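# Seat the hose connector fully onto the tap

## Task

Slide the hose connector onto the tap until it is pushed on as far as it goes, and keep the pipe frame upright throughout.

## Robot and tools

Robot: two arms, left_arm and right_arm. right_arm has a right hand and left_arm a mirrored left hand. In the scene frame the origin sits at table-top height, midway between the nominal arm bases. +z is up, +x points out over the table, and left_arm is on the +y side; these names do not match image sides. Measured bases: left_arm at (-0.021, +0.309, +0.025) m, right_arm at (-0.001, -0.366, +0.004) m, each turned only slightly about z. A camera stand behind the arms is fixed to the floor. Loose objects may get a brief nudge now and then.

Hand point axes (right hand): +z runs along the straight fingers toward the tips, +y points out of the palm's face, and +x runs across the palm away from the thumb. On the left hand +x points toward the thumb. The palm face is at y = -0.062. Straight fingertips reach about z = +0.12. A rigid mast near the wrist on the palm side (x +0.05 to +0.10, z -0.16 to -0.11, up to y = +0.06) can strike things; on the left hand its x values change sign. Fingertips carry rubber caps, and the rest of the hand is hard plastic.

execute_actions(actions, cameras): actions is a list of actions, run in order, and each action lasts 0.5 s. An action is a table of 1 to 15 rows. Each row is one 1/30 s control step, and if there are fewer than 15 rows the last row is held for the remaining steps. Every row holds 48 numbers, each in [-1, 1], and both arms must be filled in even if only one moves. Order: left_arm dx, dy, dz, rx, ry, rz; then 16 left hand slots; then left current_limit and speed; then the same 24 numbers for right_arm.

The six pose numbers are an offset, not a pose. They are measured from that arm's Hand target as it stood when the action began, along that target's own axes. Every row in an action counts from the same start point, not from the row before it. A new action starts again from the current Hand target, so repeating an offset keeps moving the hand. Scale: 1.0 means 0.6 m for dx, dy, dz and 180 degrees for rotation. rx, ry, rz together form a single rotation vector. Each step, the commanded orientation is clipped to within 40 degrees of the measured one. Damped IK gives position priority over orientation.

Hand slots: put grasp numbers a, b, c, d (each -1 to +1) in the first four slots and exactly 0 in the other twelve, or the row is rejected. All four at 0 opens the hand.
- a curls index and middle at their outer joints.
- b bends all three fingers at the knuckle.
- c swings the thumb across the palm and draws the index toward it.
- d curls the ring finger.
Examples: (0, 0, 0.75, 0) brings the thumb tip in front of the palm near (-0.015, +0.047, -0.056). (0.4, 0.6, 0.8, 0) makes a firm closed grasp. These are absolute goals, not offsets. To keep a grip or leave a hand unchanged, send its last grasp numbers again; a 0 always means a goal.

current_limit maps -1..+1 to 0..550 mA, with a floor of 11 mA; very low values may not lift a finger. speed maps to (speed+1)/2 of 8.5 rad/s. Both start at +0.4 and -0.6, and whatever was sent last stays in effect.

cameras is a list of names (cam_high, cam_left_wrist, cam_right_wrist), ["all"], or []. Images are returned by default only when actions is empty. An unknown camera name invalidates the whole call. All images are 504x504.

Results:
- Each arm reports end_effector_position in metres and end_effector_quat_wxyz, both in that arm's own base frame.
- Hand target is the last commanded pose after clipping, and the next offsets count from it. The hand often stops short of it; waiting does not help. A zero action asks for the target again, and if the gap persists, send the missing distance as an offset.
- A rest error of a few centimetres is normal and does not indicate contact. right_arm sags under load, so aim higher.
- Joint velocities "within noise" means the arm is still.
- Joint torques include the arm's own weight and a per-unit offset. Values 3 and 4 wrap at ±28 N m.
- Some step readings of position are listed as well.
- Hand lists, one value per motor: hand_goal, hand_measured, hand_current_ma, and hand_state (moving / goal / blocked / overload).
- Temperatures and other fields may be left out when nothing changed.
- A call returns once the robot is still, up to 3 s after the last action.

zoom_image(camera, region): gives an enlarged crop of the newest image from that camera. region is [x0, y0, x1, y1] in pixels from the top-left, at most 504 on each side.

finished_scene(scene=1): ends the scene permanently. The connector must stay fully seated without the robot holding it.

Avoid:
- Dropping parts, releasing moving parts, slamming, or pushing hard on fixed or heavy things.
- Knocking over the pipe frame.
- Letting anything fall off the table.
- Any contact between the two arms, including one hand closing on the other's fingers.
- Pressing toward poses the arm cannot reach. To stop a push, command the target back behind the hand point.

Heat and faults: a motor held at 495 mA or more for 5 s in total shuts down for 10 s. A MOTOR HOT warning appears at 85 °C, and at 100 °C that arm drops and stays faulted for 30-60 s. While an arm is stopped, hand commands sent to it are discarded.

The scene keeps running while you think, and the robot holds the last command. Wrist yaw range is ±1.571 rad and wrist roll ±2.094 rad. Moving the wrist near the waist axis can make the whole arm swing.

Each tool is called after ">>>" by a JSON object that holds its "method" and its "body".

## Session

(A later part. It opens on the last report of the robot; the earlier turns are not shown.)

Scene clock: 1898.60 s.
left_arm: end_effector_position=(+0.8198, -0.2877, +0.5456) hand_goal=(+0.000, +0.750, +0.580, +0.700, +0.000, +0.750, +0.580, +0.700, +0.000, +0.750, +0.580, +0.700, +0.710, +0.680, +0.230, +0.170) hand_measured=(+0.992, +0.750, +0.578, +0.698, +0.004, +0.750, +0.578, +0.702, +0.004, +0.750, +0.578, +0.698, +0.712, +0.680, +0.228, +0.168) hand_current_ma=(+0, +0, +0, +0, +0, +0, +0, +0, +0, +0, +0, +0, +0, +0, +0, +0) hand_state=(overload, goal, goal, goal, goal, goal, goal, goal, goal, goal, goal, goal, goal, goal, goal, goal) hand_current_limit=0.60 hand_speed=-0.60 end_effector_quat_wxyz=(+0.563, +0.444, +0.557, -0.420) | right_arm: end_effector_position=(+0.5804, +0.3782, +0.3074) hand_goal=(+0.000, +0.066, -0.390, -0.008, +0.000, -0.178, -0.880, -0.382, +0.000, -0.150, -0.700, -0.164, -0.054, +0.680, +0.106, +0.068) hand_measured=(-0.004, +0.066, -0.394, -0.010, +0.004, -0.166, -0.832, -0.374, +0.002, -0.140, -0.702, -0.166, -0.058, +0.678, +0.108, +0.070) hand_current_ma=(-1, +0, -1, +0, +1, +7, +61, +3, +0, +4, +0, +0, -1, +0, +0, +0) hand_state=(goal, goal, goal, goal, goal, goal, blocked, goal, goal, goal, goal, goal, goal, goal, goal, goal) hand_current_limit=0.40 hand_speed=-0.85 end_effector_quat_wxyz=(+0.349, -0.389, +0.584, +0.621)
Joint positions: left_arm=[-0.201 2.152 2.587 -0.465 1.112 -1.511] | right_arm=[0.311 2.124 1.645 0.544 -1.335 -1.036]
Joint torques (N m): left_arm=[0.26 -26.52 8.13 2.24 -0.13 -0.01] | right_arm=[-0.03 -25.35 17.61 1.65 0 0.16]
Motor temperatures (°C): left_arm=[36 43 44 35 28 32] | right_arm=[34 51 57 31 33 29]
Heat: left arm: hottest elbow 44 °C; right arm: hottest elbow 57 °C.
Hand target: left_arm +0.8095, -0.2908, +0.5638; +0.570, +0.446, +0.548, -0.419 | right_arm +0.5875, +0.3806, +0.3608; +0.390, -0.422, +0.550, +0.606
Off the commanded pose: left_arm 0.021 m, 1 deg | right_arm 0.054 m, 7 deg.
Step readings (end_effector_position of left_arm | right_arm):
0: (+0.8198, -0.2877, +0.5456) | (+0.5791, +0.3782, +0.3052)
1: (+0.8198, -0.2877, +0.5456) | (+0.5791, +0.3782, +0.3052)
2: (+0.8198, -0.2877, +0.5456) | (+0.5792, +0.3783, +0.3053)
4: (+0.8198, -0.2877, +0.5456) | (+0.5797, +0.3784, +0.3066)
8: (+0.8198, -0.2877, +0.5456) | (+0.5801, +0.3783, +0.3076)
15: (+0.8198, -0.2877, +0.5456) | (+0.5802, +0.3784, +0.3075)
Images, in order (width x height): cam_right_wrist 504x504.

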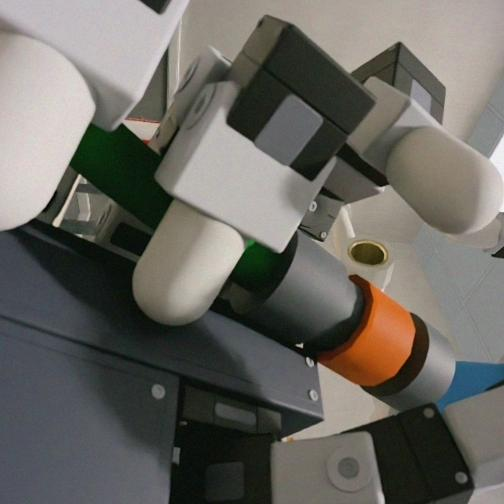

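>>> {"method": "execute_actions", "body": {"actions": [[[0,0,0,0,0,0,0,0,0,0,0,0,0,0,0,0,0,0,0,0,0,0,0.6,-0.6,0,0,0,0,0,0,0.92,0.54,0.5,0.87,0,0,0,0,0,0,0,0,0,0,0,0,0.5,-0.85],[0,0,0,0,0,0,0,0,0,0,0,0,0,0,0,0,0,0,0,0,0,0,0.6,-0.6,0,0,0,0,0,0,1,0.58,0.5,0.95,0,0,0,0,0,0,0,0,0,0,0,0,0.6,-0.85]],[[0,0,0,0,0,0,0,0,0,0,0,0,0,0,0,0,0,0,0,0,0,0,0.6,-0.6,-0.008,0.0012,0.0015,-0.0003,-0.0004,-0.0015,1,0.58,0.5,0.95,0,0,0,0,0,0,0,0,0,0,0,0,0.6,-0.85],[0,0,0,0,0,0,0,0,0,0,0,0,0,0,0,0,0,0,0,0,0,0,0.6,-0.6,-0.0163,0.0025,0.003,-0.0007,-0.0007,-0.003,1,0.58,0.5,0.95,0,0,0,0,0,0,0,0,0,0,0,0,0.6,-0.85],[0,0,0,0,0,0,0,0,0,0,0,0,0,0,0,0,0,0,0,0,0,0,0.6,-0.6,-0.0245,0.0037,0.0045,-0.001,-0.0011,-0.0045,1,0.58,0.5,0.95,0,0,0,0,0,0,0,0,0,0,0,0,0.6,-0.85]]], "cameras": ["all"]}}

>>> {"method": "zoom_image", "body": {"camera": "cam_right_wrist", "region": [204, 220, 504, 440]}}

>>> {"method": "zoom_image", "body": {"camera": "cam_left_wrist", "region": [0, 350, 110, 470]}}

Scene clock: 1902.83 s.
left_arm: end_effector_position=(+0.8198, -0.2877, +0.5456) hand_goal=(+0.000, +0.750, +0.580, +0.700, +0.000, +0.750, +0.580, +0.700, +0.000, +0.750, +0.580, +0.700, +0.710, +0.680, +0.230, +0.170) hand_measured=(+0.992, +0.750, +0.578, +0.698, +0.004, +0.750, +0.578, +0.702, +0.004, +0.750, +0.578, +0.698, +0.712, +0.680, +0.228, +0.168) hand_current_ma=(+0, +0, +0, +0, +0, +0, +0, +0, +0, +0, +0, +0, +0, +0, +0, +0) hand_state=(overload, goal, goal, goal, goal, goal, goal, goal, goal, goal, goal, goal, goal, goal, goal, goal) hand_current_limit=0.60 hand_speed=-0.60 end_effector_quat_wxyz=(+0.563, +0.444, +0.557, -0.420) | right_arm: end_effector_position=(+0.5836, +0.3793, +0.3116) hand_goal=(+0.000, -0.012, -0.516, -0.134, +0.000, -0.324, -1.000, -0.600, +0.000, -0.322, -0.940, -0.328, -0.040, +0.680, +0.106, +0.062) hand_measured=(-0.004, +0.002, -0.514, -0.132, +0.004, -0.184, -0.834, -0.392, +0.006, -0.232, -0.820, -0.304, -0.048, +0.678, +0.108, +0.064) hand_current_ma=(-1, +8, +0, +0, +1, +406, +440, +440, +2, +196, +285, +20, -3, +0, +0, +0) hand_state=(goal, goal, goal, goal, goal, blocked, blocked, blocked, goal, blocked, blocked, blocked, goal, goal, goal, goal) hand_current_limit=0.60 hand_speed=-0.85 end_effector_quat_wxyz=(+0.347, -0.386, +0.587, +0.622)
Joint positions: left_arm=[-0.201 2.152 2.587 -0.465 1.112 -1.511] | right_arm=[0.311 2.124 1.659 0.521 -1.333 -1.036]
Joint torques (N m): left_arm=[0.26 -26.58 8.14 2.22 -0.14 -0.01] | right_arm=[0.09 -25.99 18.93 1.87 -0.11 0.18]
Motor temperatures (°C): left_arm=[36 43 45 35 28 32] | right_arm=[34 51 58 31 33 29]
Heat: left arm: hottest elbow 45 °C; right arm: hottest elbow 58 °C.
Hand target: left_arm +0.8095, -0.2908, +0.5638; +0.570, +0.446, +0.548, -0.419 | right_arm +0.5901, +0.3831, +0.3756; +0.395, -0.425, +0.545, +0.605
Off the commanded pose: left_arm 0.021 m, 1 deg | right_arm 0.064 m, 9 deg.
Step readings (end_effector_position of left_arm | right_arm):
0: (+0.8198, -0.2877, +0.5456) | (+0.5804, +0.3782, +0.3074)
1: (+0.8198, -0.2877, +0.5456) | (+0.5804, +0.3782, +0.3074)
2: (+0.8198, -0.2877, +0.5456) | (+0.5804, +0.3782, +0.3074)
4: (+0.8198, -0.2877, +0.5456) | (+0.5804, +0.3782, +0.3074)
8: (+0.8198, -0.2877, +0.5456) | (+0.5806, +0.3783, +0.3073)
15: (+0.8198, -0.2877, +0.5456) | (+0.5806, +0.3783, +0.3073)
16: (+0.8198, -0.2877, +0.5456) | (+0.5807, +0.3783, +0.3075)
17: (+0.8198, -0.2877, +0.5456) | (+0.5807, +0.3783, +0.3076)
19: (+0.8198, -0.2877, +0.5456) | (+0.5811, +0.3784, +0.3080)
23: (+0.8198, -0.2877, +0.5456) | (+0.5824, +0.3789, +0.3100)
30: (+0.8198, -0.2877, +0.5456) | (+0.5834, +0.3792, +0.3113)

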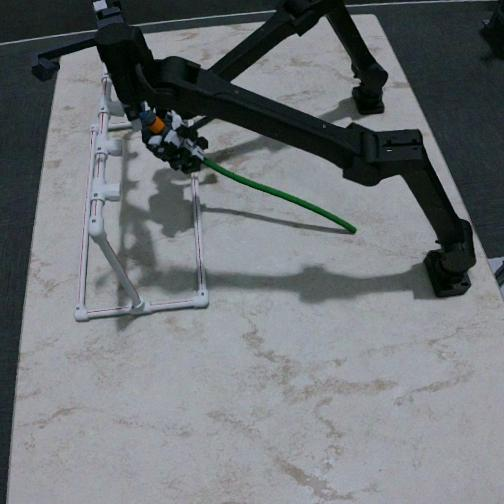

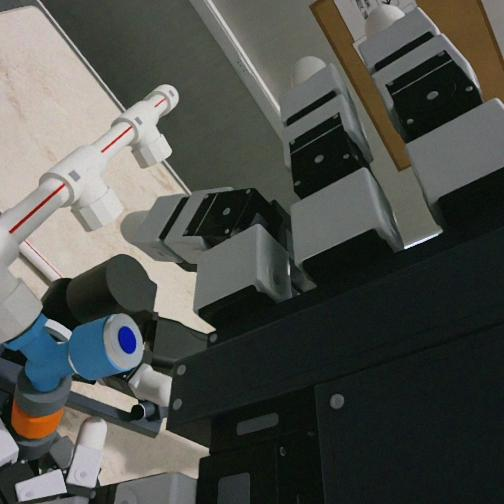

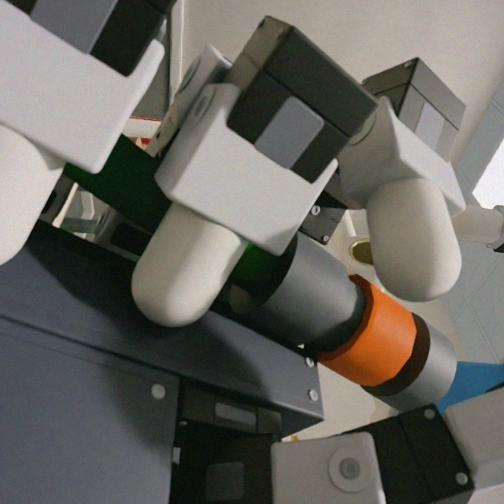

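Scaled by 1.680 from the camera's 504x504 image, which has a finer 720x720 frame.

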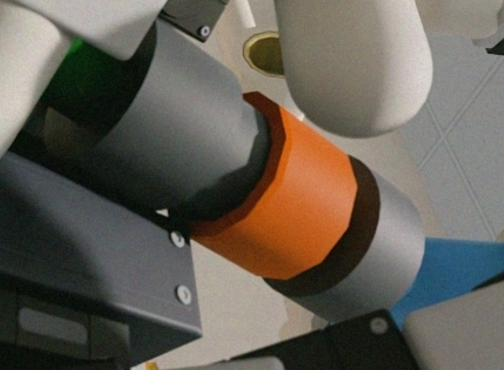

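Scaled by 4.200 from the camera's 504x504 image, which has a finer 720x720 frame.

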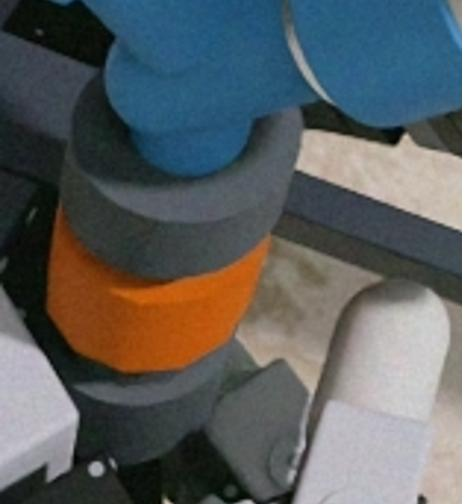

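>>> {"method": "execute_actions", "body": {"actions": [[[0,0,0,0,0,0,0,0,0,0,0,0,0,0,0,0,0,0,0,0,0,0,0.6,-0.6,0.008,-0.0012,-0.0015,0.0003,0.0004,0.0015,1,0.58,0.5,0.95,0,0,0,0,0,0,0,0,0,0,0,0,0.6,-0.85],[0,0,0,0,0,0,0,0,0,0,0,0,0,0,0,0,0,0,0,0,0,0,0.6,-0.6,0.0163,-0.0025,-0.003,0.0007,0.0007,0.003,1,0.58,0.5,0.95,0,0,0,0,0,0,0,0,0,0,0,0,0.6,-0.85],[0,0,0,0,0,0,0,0,0,0,0,0,0,0,0,0,0,0,0,0,0,0,0.6,-0.6,0.0245,-0.0037,-0.0045,0.001,0.0011,0.0045,1,0.58,0.5,0.95,0,0,0,0,0,0,0,0,0,0,0,0,0.6,-0.85]]], "cameras": ["cam_high", "cam_left_wrist"]}}

Scene clock: 1907.17 s.
left_arm: end_effector_position=(+0.8198, -0.2877, +0.5456) hand_goal=(+0.000, +0.750, +0.580, +0.700, +0.000, +0.750, +0.580, +0.700, +0.000, +0.750, +0.580, +0.700, +0.710, +0.680, +0.230, +0.170) hand_measured=(+0.992, +0.750, +0.578, +0.698, +0.004, +0.750, +0.578, +0.702, +0.004, +0.750, +0.578, +0.698, +0.712, +0.680, +0.228, +0.168) hand_current_ma=(+0, +0, +0, +0, +0, +0, +0, +0, +0, +0, +0, +0, +0, +0, +0, +0) hand_state=(overload, goal, goal, goal, goal, goal, goal, goal, goal, goal, goal, goal, goal, goal, goal, goal) hand_current_limit=0.60 hand_speed=-0.60 end_effector_quat_wxyz=(+0.563, +0.444, +0.557, -0.420) | right_arm: end_effector_position=(+0.5837, +0.3793, +0.3114) hand_goal=(+0.000, -0.012, -0.516, -0.134, +0.000, -0.324, -1.000, -0.600, +0.000, -0.322, -0.940, -0.328, -0.040, +0.680, +0.106, +0.062) hand_measured=(-0.004, +0.002, -0.514, -0.132, +0.004, -0.184, -0.834, -0.392, +0.006, -0.232, -0.820, -0.304, -0.048, +0.678, +0.108, +0.064) hand_current_ma=(-1, +7, +0, +0, +1, +406, +440, +440, +2, +196, +285, +20, -3, +0, +0, +0) hand_state=(goal, goal, goal, goal, goal, blocked, blocked, blocked, goal, blocked, blocked, blocked, goal, goal, goal, goal) hand_current_limit=0.60 hand_speed=-0.85 end_effector_quat_wxyz=(+0.347, -0.386, +0.587, +0.622)
Joint positions: left_arm=[-0.201 2.152 2.587 -0.465 1.112 -1.511] | right_arm=[0.311 2.124 1.659 0.521 -1.333 -1.036]
Joint torques (N m): left_arm=[0.26 -26.52 8.14 2.24 -0.13 -0.01] | right_arm=[-0.03 -25.29 17.05 2.26 -0.16 0.11]
Motor temperatures (°C): left_arm=[36 43 45 35 28 32] | right_arm=[33 51 60 31 33 29]
Heat: left arm: hottest elbow 45 °C; right arm: hottest elbow 60 °C.
Hand target: left_arm +0.8095, -0.2908, +0.5638; +0.570, +0.446, +0.548, -0.419 | right_arm +0.5877, +0.3808, +0.3608; +0.390, -0.422, +0.550, +0.607
Off the commanded pose: left_arm 0.021 m, 1 deg | right_arm 0.050 m, 8 deg.
Step readings (end_effector_position of left_arm | right_arm):
0: (+0.8198, -0.2877, +0.5456) | (+0.5836, +0.3793, +0.3116)
1: (+0.8198, -0.2877, +0.5456) | (+0.5836, +0.3793, +0.3116)
2: (+0.8198, -0.2877, +0.5456) | (+0.5836, +0.3793, +0.3116)
4: (+0.8198, -0.2877, +0.5456) | (+0.5836, +0.3793, +0.3116)
8: (+0.8198, -0.2877, +0.5456) | (+0.5836, +0.3793, +0.3116)
15: (+0.8198, -0.2877, +0.5456) | (+0.5837, +0.3793, +0.3114)
Images, in order (width x height): cam_high 504x504, cam_left_wrist 504x504.

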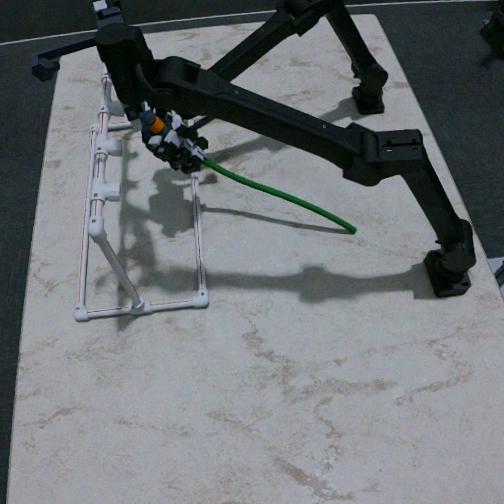

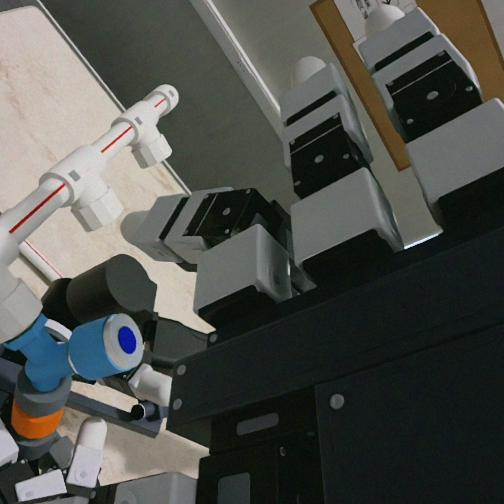

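>>> {"method": "execute_actions", "body": {"actions": [[[-0.02,-0.035,-0.025,0,0,0,0,0,0,0,0,0,0,0,0,0,0,0,0,0,0,0,0.6,-0.6,0,0,0,0,0,0,1,0.58,0.5,0.95,0,0,0,0,0,0,0,0,0,0,0,0,0.6,-0.85],[-0.05,-0.072,-0.053,0,0,0,0,0,0,0,0,0,0,0,0,0,0,0,0,0,0,0,0.6,-0.6,0,0,0,0,0,0,1,0.58,0.5,0.95,0,0,0,0,0,0,0,0,0,0,0,0,0.6,-0.85]],[[0.03,-0.019,-0.0418,-0.038,0,0,0,0,0,0,0,0,0,0,0,0,0,0,0,0,0,0,0.6,-0.6,0,0,0,0,0,0,1,0.58,0.5,0.95,0,0,0,0,0,0,0,0,0,0,0,0,0.6,-0.85],[0.06,-0.038,-0.0836,-0.077,0,0,0,0,0,0,0,0,0,0,0,0,0,0,0,0,0,0,0.6,-0.6,0,0,0,0,0,0,1,0.58,0.5,0.95,0,0,0,0,0,0,0,0,0,0,0,0,0.6,-0.85]]], "cameras": ["cam_high", "cam_left_wrist"]}}

Scene clock: 1916.20 s.
left_arm: end_effector_position=(+0.7349, -0.2265, +0.5376) hand_goal=(+0.000, +0.750, +0.580, +0.700, +0.000, +0.750, +0.580, +0.700, +0.000, +0.750, +0.580, +0.700, +0.710, +0.680, +0.230, +0.170) hand_measured=(+0.992, +0.750, +0.578, +0.698, +0.004, +0.750, +0.578, +0.702, +0.004, +0.750, +0.578, +0.698, +0.712, +0.680, +0.228, +0.168) hand_current_ma=(+0, +0, +0, +0, +0, +0, +0, +0, +0, +0, +0, +0, +0, +0, +0, +0) hand_state=(overload, goal, goal, goal, goal, goal, goal, goal, goal, goal, goal, goal, goal, goal, goal, goal) hand_current_limit=0.60 hand_speed=-0.60 end_effector_quat_wxyz=(+0.608, +0.375, +0.606, -0.350) | right_arm: end_effector_position=(+0.5837, +0.3793, +0.3114) hand_goal=(+0.000, -0.012, -0.516, -0.134, +0.000, -0.324, -1.000, -0.600, +0.000, -0.322, -0.940, -0.328, -0.040, +0.680, +0.106, +0.062) hand_measured=(-0.004, +0.002, -0.514, -0.132, +0.004, -0.184, -0.834, -0.392, +0.006, -0.232, -0.820, -0.304, -0.048, +0.678, +0.108, +0.064) hand_current_ma=(-1, +7, +0, +0, +1, +406, +440, +440, +2, +196, +285, +20, -3, +0, +0, +0) hand_state=(goal, goal, goal, goal, goal, blocked, blocked, blocked, goal, blocked, blocked, blocked, goal, goal, goal, goal) hand_current_limit=0.60 hand_speed=-0.85 end_effector_quat_wxyz=(+0.347, -0.386, +0.587, +0.622)
Joint positions: left_arm=[-0.195 1.7 1.873 -0.2 0.881 -1.518] | right_arm=[0.311 2.124 1.659 0.521 -1.333 -1.036]
Joint torques (N m): left_arm=[0.38 -20.72 9.14 2.43 -0.15 0] | right_arm=[0.03 -25.17 17.02 2.3 -0.16 0.1]
Motor temperatures (°C): left_arm=[36 43 45 35 28 32] | right_arm=[33 52 63 31 33 29]
Heat: left arm: hottest elbow 45 °C; right arm: hottest elbow 63 °C.
Hand target: left_arm +0.7254, -0.2280, +0.5542; +0.620, +0.374, +0.594, -0.350 | right_arm +0.5877, +0.3808, +0.3608; +0.390, -0.422, +0.550, +0.607
Off the commanded pose: left_arm 0.019 m, 2 deg | right_arm 0.050 m, 8 deg.
Step readings (end_effector_position of left_arm | right_arm):
0: (+0.8198, -0.2877, +0.5456) | (+0.5837, +0.3793, +0.3114)
1: (+0.8197, -0.2877, +0.5452) | (+0.5837, +0.3793, +0.3114)
2: (+0.8188, -0.2876, +0.5440) | (+0.5837, +0.3793, +0.3114)
4: (+0.8134, -0.2874, +0.5389) | (+0.5837, +0.3793, +0.3114)
8: (+0.7968, -0.2850, +0.5428) | (+0.5837, +0.3793, +0.3114)
15: (+0.7634, -0.2782, +0.5830) | (+0.5837, +0.3793, +0.3114)
16: (+0.7608, -0.2771, +0.5871) | (+0.5837, +0.3793, +0.3114)
17: (+0.7585, -0.2738, +0.5881) | (+0.5837, +0.3793, +0.3114)
19: (+0.7521, -0.2630, +0.5775) | (+0.5837, +0.3793, +0.3114)
23: (+0.7380, -0.2413, +0.5497) | (+0.5837, +0.3793, +0.3114)
30: (+0.7325, -0.2276, +0.5402) | (+0.5837, +0.3793, +0.3114)
Images, in order (width x height): cam_high 504x504, cam_left_wrist 504x504.

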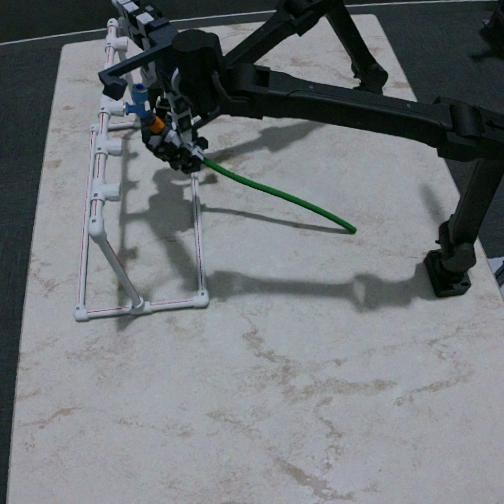

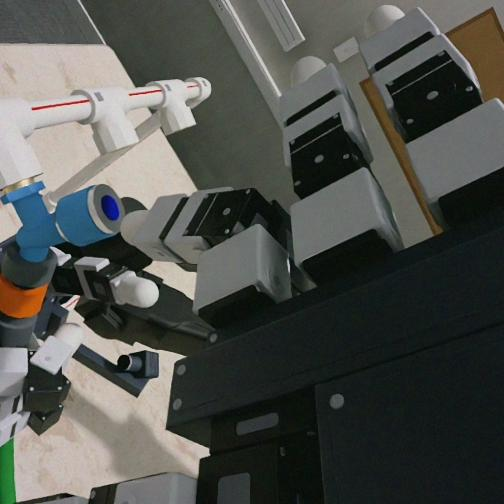

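>>> {"method": "zoom_image", "body": {"camera": "cam_left_wrist", "region": [0, 210, 100, 350]}}

Scaled by 3.600 from the camera's 504x504 image, which has a finer 720x720 frame.

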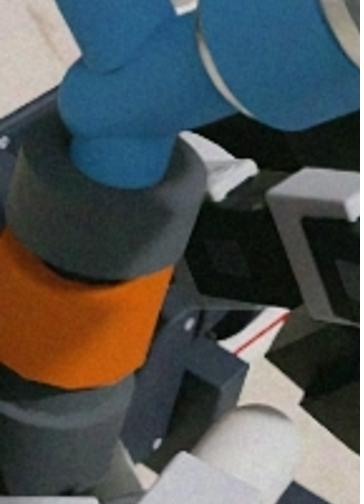

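>>> {"method": "execute_actions", "body": {"actions": [[[0.03,-0.0083,-0.045,-0.038,0,0,0,0,0,0,0,0,0,0,0,0,0,0,0,0,0,0,0.6,-0.6,0.012,-0.0018,-0.0022,0.0005,0.0006,0.0022,1,0.58,0.5,0.95,0,0,0,0,0,0,0,0,0,0,0,0,0.6,-0.85],[0.06,-0.0167,-0.0903,-0.077,0,0,0,0,0,0,0,0,0,0,0,0,0,0,0,0,0,0,0.6,-0.6,0.0245,-0.0037,-0.0045,0.001,0.0011,0.0045,1,0.58,0.5,0.95,0,0,0,0,0,0,0,0,0,0,0,0,0.6,-0.85]],[[0.03,0.0024,-0.0458,-0.038,0,0,0,0,0,0,0,0,0,0,0,0,0,0,0,0,0,0,0.6,-0.6,0,0,0,0,0,0,1,0.58,0.5,0.95,0,0,0,0,0,0,0,0,0,0,0,0,0.6,-0.85],[0.06,0.0048,-0.0917,-0.077,0,0,0,0,0,0,0,0,0,0,0,0,0,0,0,0,0,0,0.6,-0.6,0,0,0,0,0,0,1,0.58,0.5,0.95,0,0,0,0,0,0,0,0,0,0,0,0,0.6,-0.85]],[[0.03,0.013,-0.044,-0.038,0,0,0,0,0,0,0,0,0,0,0,0,0,0,0,0,0,0,0.6,-0.6,0,0,0,0,0,0,1,0.58,0.5,0.95,0,0,0,0,0,0,0,0,0,0,0,0,0.6,-0.85],[0.06,0.026,-0.088,-0.077,0,0,0,0,0,0,0,0,0,0,0,0,0,0,0,0,0,0,0.6,-0.6,0,0,0,0,0,0,1,0.58,0.5,0.95,0,0,0,0,0,0,0,0,0,0,0,0,0.6,-0.85]]], "cameras": ["cam_high", "cam_left_wrist"]}}

Scene clock: 1923.13 s.
left_arm: end_effector_position=(+0.6331, -0.0959, +0.4322) hand_goal=(+0.000, +0.750, +0.580, +0.700, +0.000, +0.750, +0.580, +0.700, +0.000, +0.750, +0.580, +0.700, +0.710, +0.680, +0.230, +0.170) hand_measured=(+0.992, +0.750, +0.578, +0.698, +0.004, +0.750, +0.580, +0.702, +0.004, +0.750, +0.578, +0.698, +0.710, +0.680, +0.228, +0.168) hand_current_ma=(+0, +0, +0, +0, +0, +0, +0, +0, +0, +0, +0, +0, +0, +0, +0, +0) hand_state=(overload, goal, goal, goal, goal, goal, goal, goal, goal, goal, goal, goal, goal, goal, goal, goal) hand_current_limit=0.60 hand_speed=-0.60 end_effector_quat_wxyz=(+0.702, +0.133, +0.691, -0.110) | right_arm: end_effector_position=(+0.5832, +0.3793, +0.3103) hand_goal=(+0.000, -0.012, -0.516, -0.134, +0.000, -0.324, -1.000, -0.600, +0.000, -0.322, -0.940, -0.328, -0.040, +0.680, +0.106, +0.062) hand_measured=(-0.004, +0.000, -0.514, -0.132, +0.004, -0.184, -0.834, -0.392, +0.006, -0.232, -0.820, -0.304, -0.048, +0.678, +0.108, +0.064) hand_current_ma=(-1, +6, +0, +0, +1, +406, +440, +440, +2, +196, +285, +20, -3, +0, +0, +0) hand_state=(goal, goal, goal, goal, goal, blocked, blocked, blocked, goal, blocked, blocked, blocked, goal, goal, goal, goal) hand_current_limit=0.60 hand_speed=-0.85 end_effector_quat_wxyz=(+0.349, -0.388, +0.585, +0.620)
Joint positions: left_arm=[-0.26 1.351 1.179 0.182 0.085 -1.537] | right_arm=[0.311 2.125 1.659 0.521 -1.334 -1.044]
Joint torques (N m): left_arm=[0.15 -14.33 9.35 2.86 -0.18 0.01] | right_arm=[-0.15 -24.88 14.97 2.62 -0.2 0.09]
Motor temperatures (°C): left_arm=[36 44 45 35 28 32] | right_arm=[33 51 64 31 33 29]
Heat: left arm: hottest elbow 45 °C; right arm: hottest elbow 64 °C.
Hand target: left_arm +0.6262, -0.0989, +0.4429; +0.713, +0.130, +0.680, -0.116 | right_arm +0.5849, +0.3785, +0.3463; +0.385, -0.418, +0.554, +0.608
Off the commanded pose: left_arm 0.013 m, 2 deg | right_arm 0.036 m, 7 deg.
Step readings (end_effector_position of left_arm | right_arm):
0: (+0.7349, -0.2265, +0.5376) | (+0.5837, +0.3793, +0.3114)
1: (+0.7353, -0.2253, +0.5372) | (+0.5837, +0.3793, +0.3113)
2: (+0.7360, -0.2208, +0.5349) | (+0.5837, +0.3793, +0.3113)
4: (+0.7307, -0.2067, +0.5209) | (+0.5836, +0.3793, +0.3110)
8: (+0.7125, -0.1854, +0.4975) | (+0.5835, +0.3793, +0.3105)
15: (+0.7012, -0.1795, +0.5060) | (+0.5833, +0.3793, +0.3104)
16: (+0.7008, -0.1789, +0.5068) | (+0.5833, +0.3793, +0.3104)
17: (+0.7002, -0.1743, +0.5060) | (+0.5833, +0.3793, +0.3104)
19: (+0.6926, -0.1606, +0.4960) | (+0.5833, +0.3793, +0.3104)
23: (+0.6741, -0.1413, +0.4708) | (+0.5832, +0.3793, +0.3103)
30: (+0.6687, -0.1373, +0.4653) | (+0.5832, +0.3793, +0.3103)
31: (+0.6684, -0.1367, +0.4652) | (+0.5832, +0.3793, +0.3103)
32: (+0.6674, -0.1320, +0.4640) | (+0.5832, +0.3793, +0.3103)
34: (+0.6582, -0.1179, +0.4563) | (+0.5832, +0.3793, +0.3103)
38: (+0.6387, -0.0980, +0.4359) | (+0.5832, +0.3793, +0.3103)
45: (+0.6339, -0.0951, +0.4298) | (+0.5832, +0.3793, +0.3103)
Images, in order (width x height): cam_high 504x504, cam_left_wrist 504x504.

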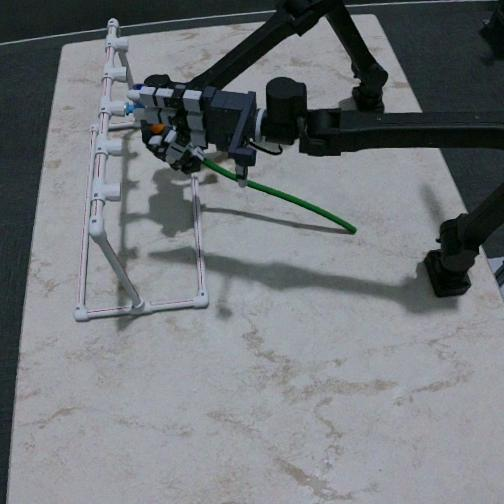

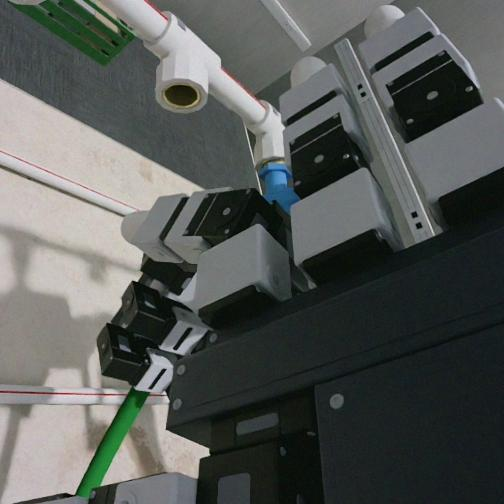

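>>> {"method": "execute_actions", "body": {"actions": [[[0.05,-0.0114,-0.0314,0,0,0,0,0,0,0,0,0,0,0,0,0,0,0,0,0,0,0,0.6,-0.6,0,0,0,0,0,0,1,0.58,0.5,0.95,0,0,0,0,0,0,0,0,0,0,0,0,0.6,-0.85],[0.1,-0.0228,-0.0627,0,0,0,0,0,0,0,0,0,0,0,0,0,0,0,0,0,0,0,0.6,-0.6,0,0,0,0,0,0,1,0.58,0.5,0.95,0,0,0,0,0,0,0,0,0,0,0,0,0.6,-0.85]],[[0.05,0,0,0,0,0,0,0,0,0,0,0,0,0,0,0,0,0,0,0,0,0,0.6,-0.6,0,0,0,0,0,0,1,0.58,0.5,0.95,0,0,0,0,0,0,0,0,0,0,0,0,0.6,-0.85],[0.1,0,0,0,0,0,0,0,0,0,0,0,0,0,0,0,0,0,0,0,0,0,0.6,-0.6,0,0,0,0,0,0,1,0.58,0.5,0.95,0,0,0,0,0,0,0,0,0,0,0,0,0.6,-0.85]],[[0.05,0,0,0,0,0,0,0,0,0,0,0,0,0,0,0,0,0,0,0,0,0,0.6,-0.6,0,0,0,0,0,0,1,0.58,0.5,0.95,0,0,0,0,0,0,0,0,0,0,0,0,0.6,-0.85],[0.1,0,0,0,0,0,0,0,0,0,0,0,0,0,0,0,0,0,0,0,0,0,0.6,-0.6,0,0,0,0,0,0,1,0.58,0.5,0.95,0,0,0,0,0,0,0,0,0,0,0,0,0.6,-0.85]],[[0.04,0,0,0,0,0,0,0,0,0,0,0,0,0,0,0,0,0,0,0,0,0,0.6,-0.6,0,0,0,0,0,0,1,0.58,0.5,0.95,0,0,0,0,0,0,0,0,0,0,0,0,0.6,-0.85],[0.0833,0,0,0,0,0,0,0,0,0,0,0,0,0,0,0,0,0,0,0,0,0,0.6,-0.6,0,0,0,0,0,0,1,0.58,0.5,0.95,0,0,0,0,0,0,0,0,0,0,0,0,0.6,-0.85]]], "cameras": ["cam_high", "cam_left_wrist"]}}

Scene clock: 1927.10 s.
left_arm: end_effector_position=(+0.5972, -0.0975, +0.2049) hand_goal=(+0.000, +0.750, +0.580, +0.700, +0.000, +0.750, +0.580, +0.700, +0.000, +0.750, +0.580, +0.700, +0.710, +0.680, +0.230, +0.170) hand_measured=(+0.992, +0.750, +0.578, +0.698, +0.004, +0.750, +0.580, +0.702, +0.004, +0.750, +0.578, +0.698, +0.710, +0.680, +0.228, +0.168) hand_current_ma=(+0, +0, +0, +0, +0, +0, +0, +0, +0, +0, +0, +0, +0, +0, +0, +0) hand_state=(overload, goal, goal, goal, goal, goal, goal, goal, goal, goal, goal, goal, goal, goal, goal, goal) hand_current_limit=0.60 hand_speed=-0.60 end_effector_quat_wxyz=(+0.704, +0.134, +0.688, -0.112) | right_arm: end_effector_position=(+0.5832, +0.3793, +0.3103) hand_goal=(+0.000, -0.012, -0.516, -0.134, +0.000, -0.324, -1.000, -0.600, +0.000, -0.322, -0.940, -0.328, -0.040, +0.680, +0.106, +0.062) hand_measured=(-0.004, +0.000, -0.514, -0.132, +0.004, -0.184, -0.834, -0.392, +0.006, -0.232, -0.820, -0.304, -0.048, +0.678, +0.108, +0.064) hand_current_ma=(-1, +6, +0, +0, +1, +406, +440, +440, +2, +196, +285, +20, -3, +0, +0, +0) hand_state=(goal, goal, goal, goal, goal, blocked, blocked, blocked, goal, blocked, blocked, blocked, goal, goal, goal, goal) hand_current_limit=0.60 hand_speed=-0.85 end_effector_quat_wxyz=(+0.349, -0.388, +0.585, +0.620)
Joint positions: left_arm=[-0.283 1.587 0.734 0.869 0.067 -1.537] | right_arm=[0.311 2.125 1.659 0.521 -1.334 -1.044]
Joint torques (N m): left_arm=[0.97 -13.45 7.24 2.77 -0.02 0.02] | right_arm=[-0.26 -24.7 14.94 2.61 -0.19 0.09]
Motor temperatures (°C): left_arm=[36 44 45 35 28 32] | right_arm=[33 51 65 31 33 29]
Heat: left arm: hottest elbow 45 °C; right arm: hottest elbow 65 °C.
Hand target: left_arm +0.5973, -0.0963, +0.2110; +0.712, +0.129, +0.680, -0.116 | right_arm +0.5849, +0.3785, +0.3463; +0.385, -0.418, +0.554, +0.608
Off the commanded pose: left_arm 0.006 m, 1 deg | right_arm 0.036 m, 7 deg.
Step readings (end_effector_position of left_arm | right_arm):
0: (+0.6330, -0.0958, +0.4320) | (+0.5832, +0.3793, +0.3103)
1: (+0.6328, -0.0957, +0.4317) | (+0.5832, +0.3793, +0.3103)
2: (+0.6312, -0.0956, +0.4299) | (+0.5832, +0.3793, +0.3103)
4: (+0.6221, -0.0936, +0.4203) | (+0.5832, +0.3793, +0.3103)
8: (+0.6010, -0.0925, +0.3832) | (+0.5832, +0.3793, +0.3103)
15: (+0.5948, -0.0961, +0.3658) | (+0.5832, +0.3793, +0.3103)
16: (+0.5948, -0.0961, +0.3669) | (+0.5832, +0.3793, +0.3103)
17: (+0.5945, -0.0960, +0.3682) | (+0.5832, +0.3793, +0.3103)
19: (+0.5919, -0.0952, +0.3668) | (+0.5832, +0.3793, +0.3103)
23: (+0.5878, -0.0940, +0.3439) | (+0.5832, +0.3793, +0.3103)
30: (+0.5927, -0.0955, +0.3141) | (+0.5832, +0.3793, +0.3103)
31: (+0.5928, -0.0955, +0.3143) | (+0.5832, +0.3793, +0.3103)
32: (+0.5926, -0.0954, +0.3151) | (+0.5832, +0.3793, +0.3103)
34: (+0.5915, -0.0951, +0.3149) | (+0.5832, +0.3793, +0.3103)
38: (+0.5913, -0.0951, +0.2872) | (+0.5832, +0.3793, +0.3103)
45: (+0.5949, -0.0963, +0.2496) | (+0.5832, +0.3793, +0.3103)
46: (+0.5950, -0.0963, +0.2505) | (+0.5832, +0.3793, +0.3103)
47: (+0.5951, -0.0964, +0.2526) | (+0.5832, +0.3793, +0.3103)
49: (+0.5954, -0.0967, +0.2556) | (+0.5832, +0.3793, +0.3103)
53: (+0.5963, -0.0971, +0.2355) | (+0.5832, +0.3793, +0.3103)
60: (+0.5970, -0.0974, +0.2017) | (+0.5832, +0.3793, +0.3103)
Images, in order (width x height): cam_high 504x504, cam_left_wrist 504x504.

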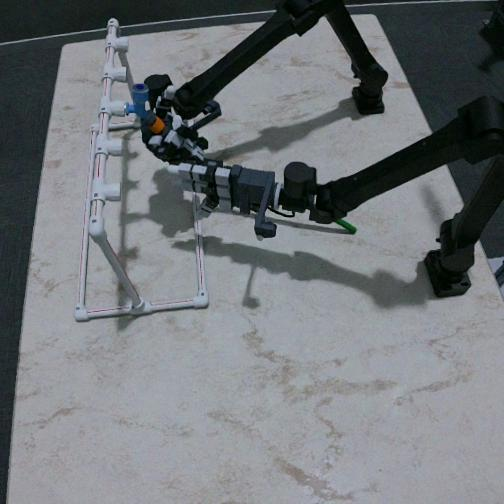

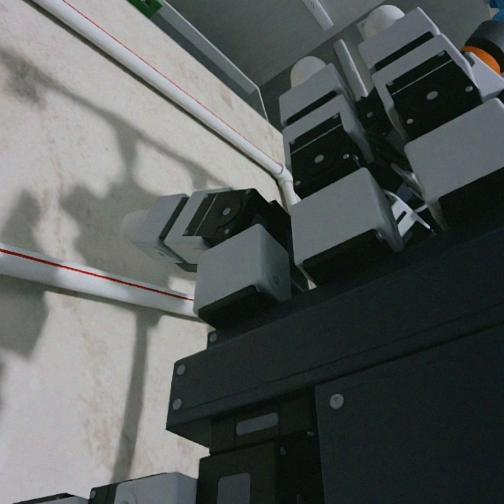

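>>> {"method": "execute_actions", "body": {"actions": [[[0,0.0285,0.0295,-0.041,0,0,0,0,0,0,0,0,0,0,0,0,0,0,0,0,0,0,0.6,-0.6,0,0,0,0,0,0,1,0.58,0.5,0.95,0,0,0,0,0,0,0,0,0,0,0,0,0.6,-0.85],[0,0.057,0.0591,-0.083,0,0,0,0,0,0,0,0,0,0,0,0,0,0,0,0,0,0,0.6,-0.6,0,0,0,0,0,0,1,0.58,0.5,0.95,0,0,0,0,0,0,0,0,0,0,0,0,0.6,-0.85]],[[0,0.0085,0.0394,0,0,0,0,0,0,0,0,0,0,0,0,0,0,0,0,0,0,0,0.6,-0.6,0,0,0,0,0,0,1,0.58,0.5,0.95,0,0,0,0,0,0,0,0,0,0,0,0,0.6,-0.85],[0,0.017,0.0788,0,0,0,0,0,0,0,0,0,0,0,0,0,0,0,0,0,0,0,0.6,-0.6,0,0,0,0,0,0,1,0.58,0.5,0.95,0,0,0,0,0,0,0,0,0,0,0,0,0.6,-0.85]],[[0,0.0085,0.0394,0,0,0,0,0,0,0,0,0,0,0,0,0,0,0,0,0,0,0,0.6,-0.6,0,0,0,0,0,0,1,0.58,0.5,0.95,0,0,0,0,0,0,0,0,0,0,0,0,0.6,-0.85],[0,0.017,0.0788,0,0,0,0,0,0,0,0,0,0,0,0,0,0,0,0,0,0,0,0.6,-0.6,0,0,0,0,0,0,1,0.58,0.5,0.95,0,0,0,0,0,0,0,0,0,0,0,0,0.6,-0.85]]], "cameras": ["cam_high", "cam_left_wrist"]}}

Scene clock: 1930.60 s.
left_arm: end_effector_position=(+0.7198, -0.0621, +0.1977) hand_goal=(+0.000, +0.750, +0.580, +0.700, +0.000, +0.750, +0.580, +0.700, +0.000, +0.750, +0.580, +0.700, +0.710, +0.680, +0.230, +0.170) hand_measured=(+0.992, +0.750, +0.578, +0.698, +0.004, +0.750, +0.580, +0.702, +0.004, +0.750, +0.580, +0.698, +0.710, +0.680, +0.228, +0.168) hand_current_ma=(+0, +0, +0, +0, +0, +0, +0, +0, +0, +0, +0, +0, +0, +0, +0, +0) hand_state=(overload, goal, goal, goal, goal, goal, goal, goal, goal, goal, goal, goal, goal, goal, goal, goal) hand_current_limit=0.60 hand_speed=-0.60 end_effector_quat_wxyz=(+0.709, +0.043, +0.703, -0.021) | right_arm: end_effector_position=(+0.5832, +0.3793, +0.3103) hand_goal=(+0.000, -0.012, -0.516, -0.134, +0.000, -0.324, -1.000, -0.600, +0.000, -0.322, -0.940, -0.328, -0.040, +0.680, +0.106, +0.062) hand_measured=(-0.004, +0.000, -0.514, -0.132, +0.004, -0.184, -0.834, -0.392, +0.006, -0.232, -0.820, -0.304, -0.048, +0.678, +0.108, +0.064) hand_current_ma=(-1, +6, +0, +0, +1, +406, +440, +440, +2, +196, +285, +20, -3, +0, +0, +0) hand_state=(goal, goal, goal, goal, goal, blocked, blocked, blocked, goal, blocked, blocked, blocked, goal, goal, goal, goal) hand_current_limit=0.60 hand_speed=-0.85 end_effector_quat_wxyz=(+0.349, -0.388, +0.585, +0.620)
Joint positions: left_arm=[-0.239 1.868 1.132 0.743 -0.148 -1.537] | right_arm=[0.311 2.125 1.659 0.521 -1.334 -1.044]
Joint torques (N m): left_arm=[1.08 -17.73 13.15 1.73 -0.03 0] | right_arm=[-0.15 -24.76 14.97 2.59 -0.2 0.1]
Motor temperatures (°C): left_arm=[36 43 45 35 28 32] | right_arm=[33 50 65 31 33 29]
Heat: left arm: hottest elbow 45 °C; right arm: hottest elbow 65 °C.
Hand target: left_arm +0.7382, -0.0644, +0.2182; +0.723, +0.036, +0.689, -0.027 | right_arm +0.5849, +0.3785, +0.3463; +0.385, -0.418, +0.554, +0.608
Off the commanded pose: left_arm 0.028 m, 3 deg | right_arm 0.036 m, 7 deg.
Step readings (end_effector_position of left_arm | right_arm):
0: (+0.5972, -0.0975, +0.2049) | (+0.5832, +0.3793, +0.3103)
1: (+0.5970, -0.0964, +0.2049) | (+0.5832, +0.3793, +0.3103)
2: (+0.5963, -0.0926, +0.2044) | (+0.5832, +0.3793, +0.3103)
4: (+0.5965, -0.0776, +0.2019) | (+0.5832, +0.3793, +0.3103)
8: (+0.6130, -0.0652, +0.1949) | (+0.5832, +0.3793, +0.3103)
15: (+0.6242, -0.0665, +0.1909) | (+0.5832, +0.3793, +0.3103)
16: (+0.6247, -0.0668, +0.1916) | (+0.5832, +0.3793, +0.3103)
17: (+0.6262, -0.0675, +0.1924) | (+0.5832, +0.3793, +0.3103)
19: (+0.6353, -0.0703, +0.1949) | (+0.5832, +0.3793, +0.3103)
23: (+0.6601, -0.0743, +0.2014) | (+0.5832, +0.3793, +0.3103)
30: (+0.6713, -0.0685, +0.1982) | (+0.5832, +0.3793, +0.3103)
31: (+0.6717, -0.0682, +0.1973) | (+0.5832, +0.3793, +0.3103)
32: (+0.6732, -0.0684, +0.1966) | (+0.5832, +0.3793, +0.3103)
34: (+0.6828, -0.0695, +0.1963) | (+0.5832, +0.3793, +0.3103)
38: (+0.7071, -0.0688, +0.1995) | (+0.5832, +0.3793, +0.3103)
45: (+0.7188, -0.0617, +0.1990) | (+0.5832, +0.3793, +0.3103)
Images, in order (width x height): cam_high 504x504, cam_left_wrist 504x504.

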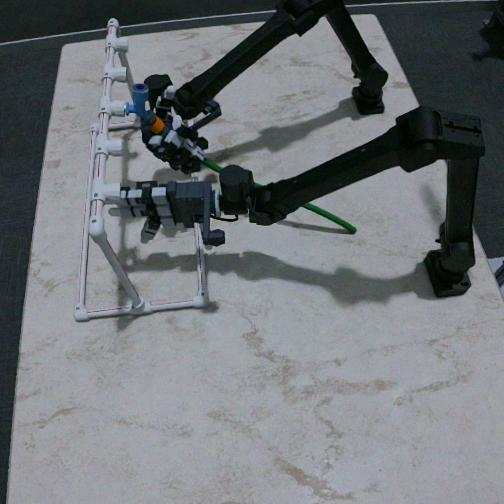

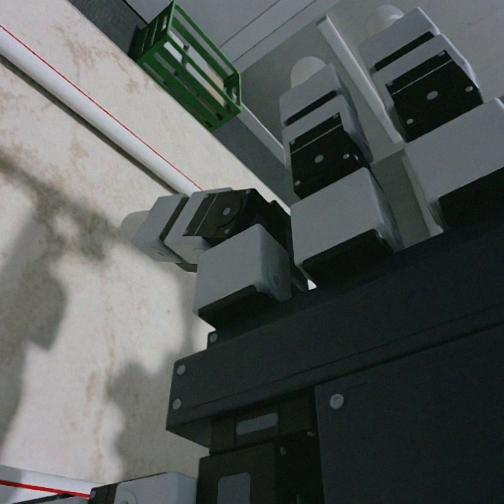

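>>> {"method": "zoom_image", "body": {"camera": "cam_high", "region": [80, 80, 240, 260]}}

Scaled by 2.800 from the camera's 504x504 image, which has a finer 720x720 frame.

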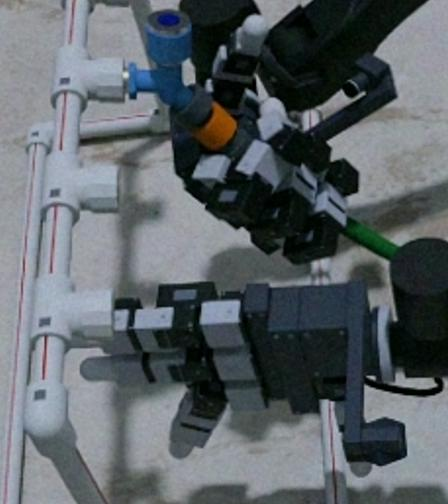

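>>> {"method": "execute_actions", "body": {"actions": [[[0,0.0015,0.015,0,0,0,0,0,0,0,0,0,0,0,0,0,0,0,0,0,0,0,0.6,-0.6,0,0,0,0,0,0,1,0.58,0.5,0.95,0,0,0,0,0,0,0,0,0,0,0,0,0.6,-0.85],[0,0.003,0.03,0,0,0,0,0,0,0,0,0,0,0,0,0,0,0,0,0,0,0,0.6,-0.6,0,0,0,0,0,0,1,0.58,0.5,0.95,0,0,0,0,0,0,0,0,0,0,0,0,0.6,-0.85]],[[0.0167,0,0,0,0,0,0,0,0,0,0,0,0,0,0,0,0,0,0,0,0,0,0.6,-0.6,0,0,0,0,0,0,1,0.58,0.5,0.95,0,0,0,0,0,0,0,0,0,0,0,0,0.6,-0.85],[0.0333,0,0,0,0,0,0,0,0,0,0,0,0,0,0,0,0,0,0,0,0,0,0.6,-0.6,0,0,0,0,0,0,1,0.58,0.5,0.95,0,0,0,0,0,0,0,0,0,0,0,0,0.6,-0.85],[0.05,0,0,0,0,0,0,0,0,0,0,0,0,0,0,0,0,0,0,0,0,0,0.6,-0.6,0,0,0,0,0,0,1,0.58,0.5,0.95,0,0,0,0,0,0,0,0,0,0,0,0,0.6,-0.85]]], "cameras": ["cam_left_wrist"]}}

Scene clock: 1933.23 s.
left_arm: end_effector_position=(+0.7419, -0.0661, +0.1631) hand_goal=(+0.000, +0.750, +0.580, +0.700, +0.000, +0.750, +0.580, +0.700, +0.000, +0.750, +0.580, +0.700, +0.710, +0.680, +0.230, +0.170) hand_measured=(+0.992, +0.750, +0.578, +0.698, +0.004, +0.750, +0.580, +0.702, +0.004, +0.750, +0.580, +0.698, +0.712, +0.680, +0.228, +0.168) hand_current_ma=(+0, +0, +0, +0, +0, +0, +0, +0, +0, +0, +0, +0, +0, +0, +0, +0) hand_state=(overload, goal, goal, goal, goal, goal, goal, goal, goal, goal, goal, goal, goal, goal, goal, goal) hand_current_limit=0.60 hand_speed=-0.60 end_effector_quat_wxyz=(+0.700, +0.047, +0.712, -0.021) | right_arm: end_effector_position=(+0.5840, +0.3793, +0.3075) hand_goal=(+0.000, -0.012, -0.516, -0.134, +0.000, -0.324, -1.000, -0.600, +0.000, -0.322, -0.940, -0.328, -0.040, +0.680, +0.106, +0.062) hand_measured=(-0.004, -0.006, -0.514, -0.132, +0.004, -0.184, -0.834, -0.392, +0.006, -0.232, -0.820, -0.302, -0.048, +0.678, +0.108, +0.064) hand_current_ma=(-1, +2, +0, +0, +1, +406, +440, +440, +2, +196, +284, +20, -3, +0, +0, +0) hand_state=(goal, goal, goal, goal, goal, blocked, blocked, blocked, goal, blocked, blocked, blocked, goal, goal, goal, goal) hand_current_limit=0.60 hand_speed=-0.85 end_effector_quat_wxyz=(+0.348, -0.388, +0.586, +0.620)
Joint positions: left_arm=[-0.235 1.964 1.191 0.755 -0.139 -1.538] | right_arm=[0.31 2.129 1.659 0.521 -1.334 -1.047]
Joint torques (N m): left_arm=[1.44 -19.6 11.85 2.77 -0.05 0.01] | right_arm=[-0.38 -25.58 14.99 2.58 -0.2 0.11]
Motor temperatures (°C): left_arm=[36 43 46 35 28 32] | right_arm=[33 50 65 31 33 29]
Heat: left arm: hottest elbow 46 °C; right arm: hottest elbow 65 °C.
Hand target: left_arm +0.7578, -0.0640, +0.1892; +0.723, +0.036, +0.689, -0.027 | right_arm +0.5850, +0.3784, +0.3461; +0.385, -0.418, +0.555, +0.608
Off the commanded pose: left_arm 0.031 m, 4 deg | right_arm 0.039 m, 7 deg.
Step readings (end_effector_position of left_arm | right_arm):
0: (+0.7200, -0.0622, +0.1981) | (+0.5832, +0.3793, +0.3103)
1: (+0.7200, -0.0622, +0.1981) | (+0.5832, +0.3793, +0.3103)
2: (+0.7206, -0.0625, +0.1982) | (+0.5832, +0.3793, +0.3103)
4: (+0.7245, -0.0638, +0.1987) | (+0.5832, +0.3793, +0.3103)
8: (+0.7342, -0.0652, +0.2002) | (+0.5832, +0.3793, +0.3103)
15: (+0.7375, -0.0659, +0.1986) | (+0.5832, +0.3793, +0.3103)
16: (+0.7375, -0.0659, +0.1983) | (+0.5832, +0.3793, +0.3103)
17: (+0.7376, -0.0660, +0.1975) | (+0.5832, +0.3793, +0.3103)
19: (+0.7383, -0.0659, +0.1947) | (+0.5832, +0.3793, +0.3103)
23: (+0.7405, -0.0662, +0.1799) | (+0.5832, +0.3793, +0.3103)
30: (+0.7418, -0.0661, +0.1623) | (+0.5840, +0.3793, +0.3075)
Images, in order (width x height): cam_left_wrist 504x504.

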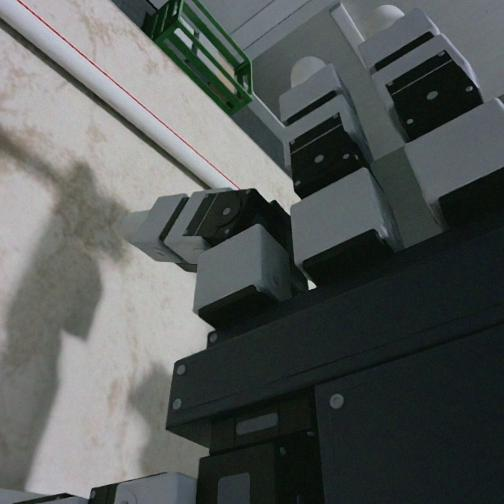

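>>> {"method": "execute_actions", "body": {"actions": [], "cameras": ["all"]}}

>>> {"method": "zoom_image", "body": {"camera": "cam_high", "region": [80, 80, 240, 260]}}

>>> {"method": "zoom_image", "body": {"camera": "cam_right_wrist", "region": [204, 220, 504, 440]}}

Scene clock: 1933.87 s.
left_arm: end_effector_position=(+0.7419, -0.0661, +0.1631) hand_goal=(+0.000, +0.750, +0.580, +0.700, +0.000, +0.750, +0.580, +0.700, +0.000, +0.750, +0.580, +0.700, +0.710, +0.680, +0.230, +0.170) hand_measured=(+0.992, +0.750, +0.578, +0.698, +0.004, +0.750, +0.580, +0.702, +0.004, +0.750, +0.580, +0.698, +0.712, +0.680, +0.228, +0.168) hand_current_ma=(+0, +0, +0, +0, +0, +0, +0, +0, +0, +0, +0, +0, +0, +0, +0, +0) hand_state=(overload, goal, goal, goal, goal, goal, goal, goal, goal, goal, goal, goal, goal, goal, goal, goal) hand_current_limit=0.60 hand_speed=-0.60 end_effector_quat_wxyz=(+0.700, +0.047, +0.712, -0.021) | right_arm: end_effector_position=(+0.5840, +0.3793, +0.3075) hand_goal=(+0.000, -0.012, -0.516, -0.134, +0.000, -0.324, -1.000, -0.600, +0.000, -0.322, -0.940, -0.328, -0.040, +0.680, +0.106, +0.062) hand_measured=(-0.004, -0.006, -0.514, -0.132, +0.004, -0.184, -0.834, -0.392, +0.006, -0.232, -0.820, -0.302, -0.048, +0.678, +0.108, +0.064) hand_current_ma=(-1, +2, +0, +0, +1, +406, +440, +440, +2, +196, +284, +20, -3, +0, +0, +0) hand_state=(goal, goal, goal, goal, goal, blocked, blocked, blocked, goal, blocked, blocked, blocked, goal, goal, goal, goal) hand_current_limit=0.60 hand_speed=-0.85 end_effector_quat_wxyz=(+0.348, -0.388, +0.586, +0.620)
Joint positions: left_arm=[-0.235 1.964 1.191 0.755 -0.139 -1.538] | right_arm=[0.31 2.129 1.659 0.521 -1.334 -1.047]
Joint velocities: within noise
Joint torques (N m): left_arm=[1.38 -19.72 11.84 2.77 -0.06 0.01] | right_arm=[-0.15 -25.23 14.86 2.62 -0.19 0.12]
Motor temperatures (°C): left_arm=[36 43 46 35 28 32] | right_arm=[33 50 65 31 33 29]
Heat: left arm: hottest elbow 46 °C; right arm: hottest elbow 65 °C.
Hand target: left_arm +0.7578, -0.0640, +0.1892; +0.723, +0.036, +0.689, -0.027 | right_arm +0.5850, +0.3784, +0.3461; +0.385, -0.418, +0.555, +0.608
Off the commanded pose: left_arm 0.031 m, 4 deg | right_arm 0.039 m, 7 deg.

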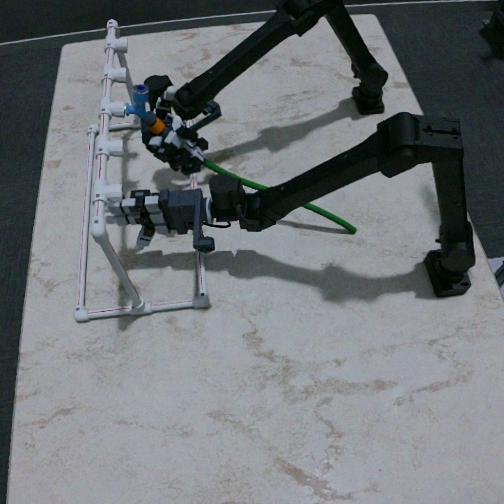

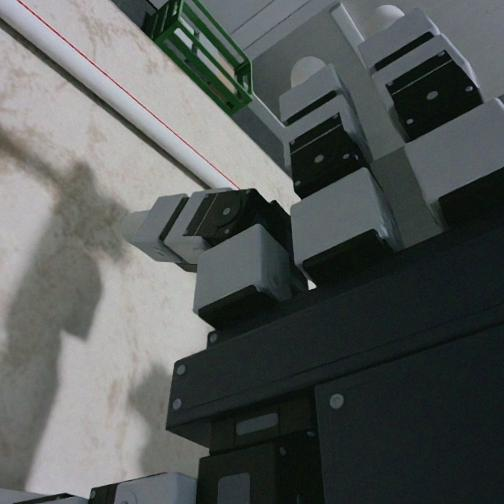

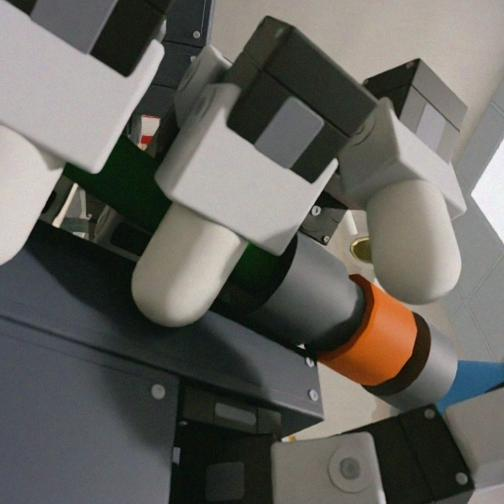

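Scaled by 2.800 from the camera's 504x504 image, which has a finer 720x720 frame.

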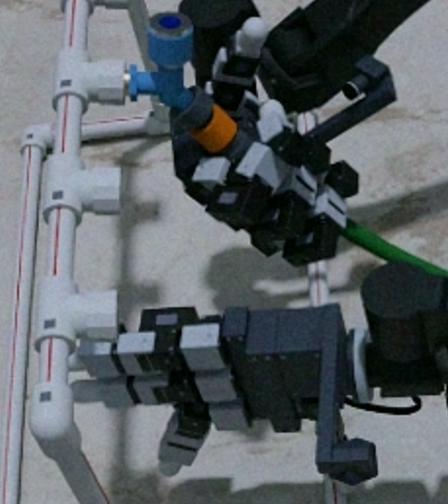

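Scaled by 1.680 from the camera's 504x504 image, which has a finer 720x720 frame.

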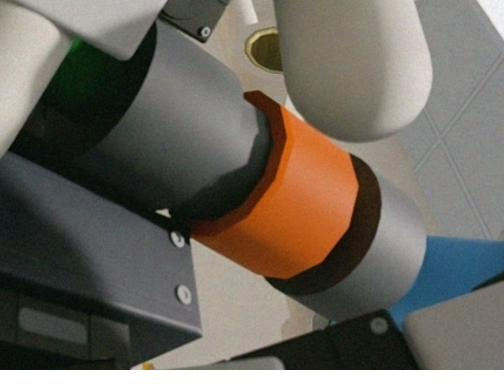

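>>> {"method": "execute_actions", "body": {"actions": [[[0.0278,0,0,0,0,0,0,0,0,0,0,0,0,0,0,0,0,0,0,0,0,0,0.6,-0.6,0,0,0,0,0,0,1,0.58,0.5,0.95,0,0,0,0,0,0,0,0,0,0,0,0,0.6,-0.85],[0.0556,0,0,0,0,0,0,0,0,0,0,0,0,0,0,0,0,0,0,0,0,0,0.6,-0.6,0,0,0,0,0,0,1,0.58,0.5,0.95,0,0,0,0,0,0,0,0,0,0,0,0,0.6,-0.85],[0.0833,0,0,0,0,0,0,0,0,0,0,0,0,0,0,0,0,0,0,0,0,0,0.6,-0.6,0,0,0,0,0,0,1,0.58,0.5,0.95,0,0,0,0,0,0,0,0,0,0,0,0,0.6,-0.85]]], "cameras": ["cam_left_wrist"]}}

Scene clock: 1935.40 s.
left_arm: end_effector_position=(+0.7457, -0.0668, +0.1678) hand_goal=(+0.000, +0.750, +0.580, +0.700, +0.000, +0.750, +0.580, +0.700, +0.000, +0.750, +0.580, +0.700, +0.710, +0.680, +0.230, +0.170) hand_measured=(+0.992, +0.750, +0.578, +0.698, +0.004, +0.750, +0.580, +0.702, +0.004, +0.750, +0.580, +0.698, +0.704, +0.680, +0.288, +0.202) hand_current_ma=(+0, +0, +0, +0, +0, +0, +0, +0, +0, +0, +0, +0, -1, +0, +78, +25) hand_state=(overload, goal, goal, goal, goal, goal, goal, goal, goal, goal, goal, goal, goal, goal, blocked, blocked) hand_current_limit=0.60 hand_speed=-0.60 end_effector_quat_wxyz=(+0.730, +0.041, +0.681, -0.027) | right_arm: end_effector_position=(+0.5839, +0.3793, +0.3074) hand_goal=(+0.000, -0.012, -0.516, -0.134, +0.000, -0.324, -1.000, -0.600, +0.000, -0.322, -0.940, -0.328, -0.040, +0.680, +0.106, +0.062) hand_measured=(-0.004, -0.006, -0.514, -0.132, +0.004, -0.184, -0.834, -0.392, +0.006, -0.232, -0.820, -0.302, -0.048, +0.678, +0.108, +0.064) hand_current_ma=(-1, +2, +0, +0, +1, +406, +440, +440, +2, +196, +284, +20, -3, +0, +0, +0) hand_state=(goal, goal, goal, goal, goal, blocked, blocked, blocked, goal, blocked, blocked, blocked, goal, goal, goal, goal) hand_current_limit=0.60 hand_speed=-0.85 end_effector_quat_wxyz=(+0.348, -0.388, +0.586, +0.620)
Joint positions: left_arm=[-0.235 1.999 1.194 0.873 -0.138 -1.538] | right_arm=[0.31 2.129 1.659 0.521 -1.334 -1.047]
Joint torques (N m): left_arm=[1.49 -14.27 10.51 2.24 -0.02 0] | right_arm=[-0.15 -25.23 14.87 2.59 -0.2 0.12]
Motor temperatures (°C): left_arm=[36 43 46 35 28 32] | right_arm=[33 50 65 31 33 29]
Heat: left arm: hottest elbow 46 °C; right arm: hottest elbow 65 °C.
Hand target: left_arm +0.7601, -0.0634, +0.1391; +0.723, +0.036, +0.689, -0.027 | right_arm +0.5850, +0.3784, +0.3461; +0.385, -0.418, +0.554, +0.608
Off the commanded pose: left_arm 0.032 m, 1 deg | right_arm 0.039 m, 7 deg.
Step readings (end_effector_position of left_arm | right_arm):
0: (+0.7419, -0.0661, +0.1631) | (+0.5840, +0.3793, +0.3075)
1: (+0.7419, -0.0661, +0.1631) | (+0.5840, +0.3793, +0.3075)
2: (+0.7420, -0.0661, +0.1637) | (+0.5840, +0.3793, +0.3075)
4: (+0.7429, -0.0664, +0.1636) | (+0.5840, +0.3793, +0.3075)
8: (+0.7452, -0.0667, +0.1667) | (+0.5839, +0.3793, +0.3074)
15: (+0.7457, -0.0668, +0.1678) | (+0.5839, +0.3793, +0.3074)
Images, in order (width x height): cam_left_wrist 504x504.

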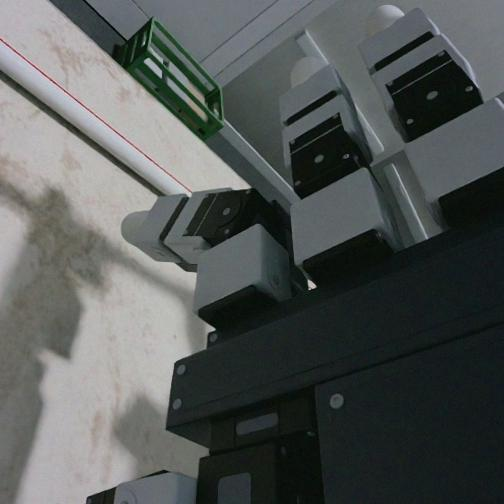

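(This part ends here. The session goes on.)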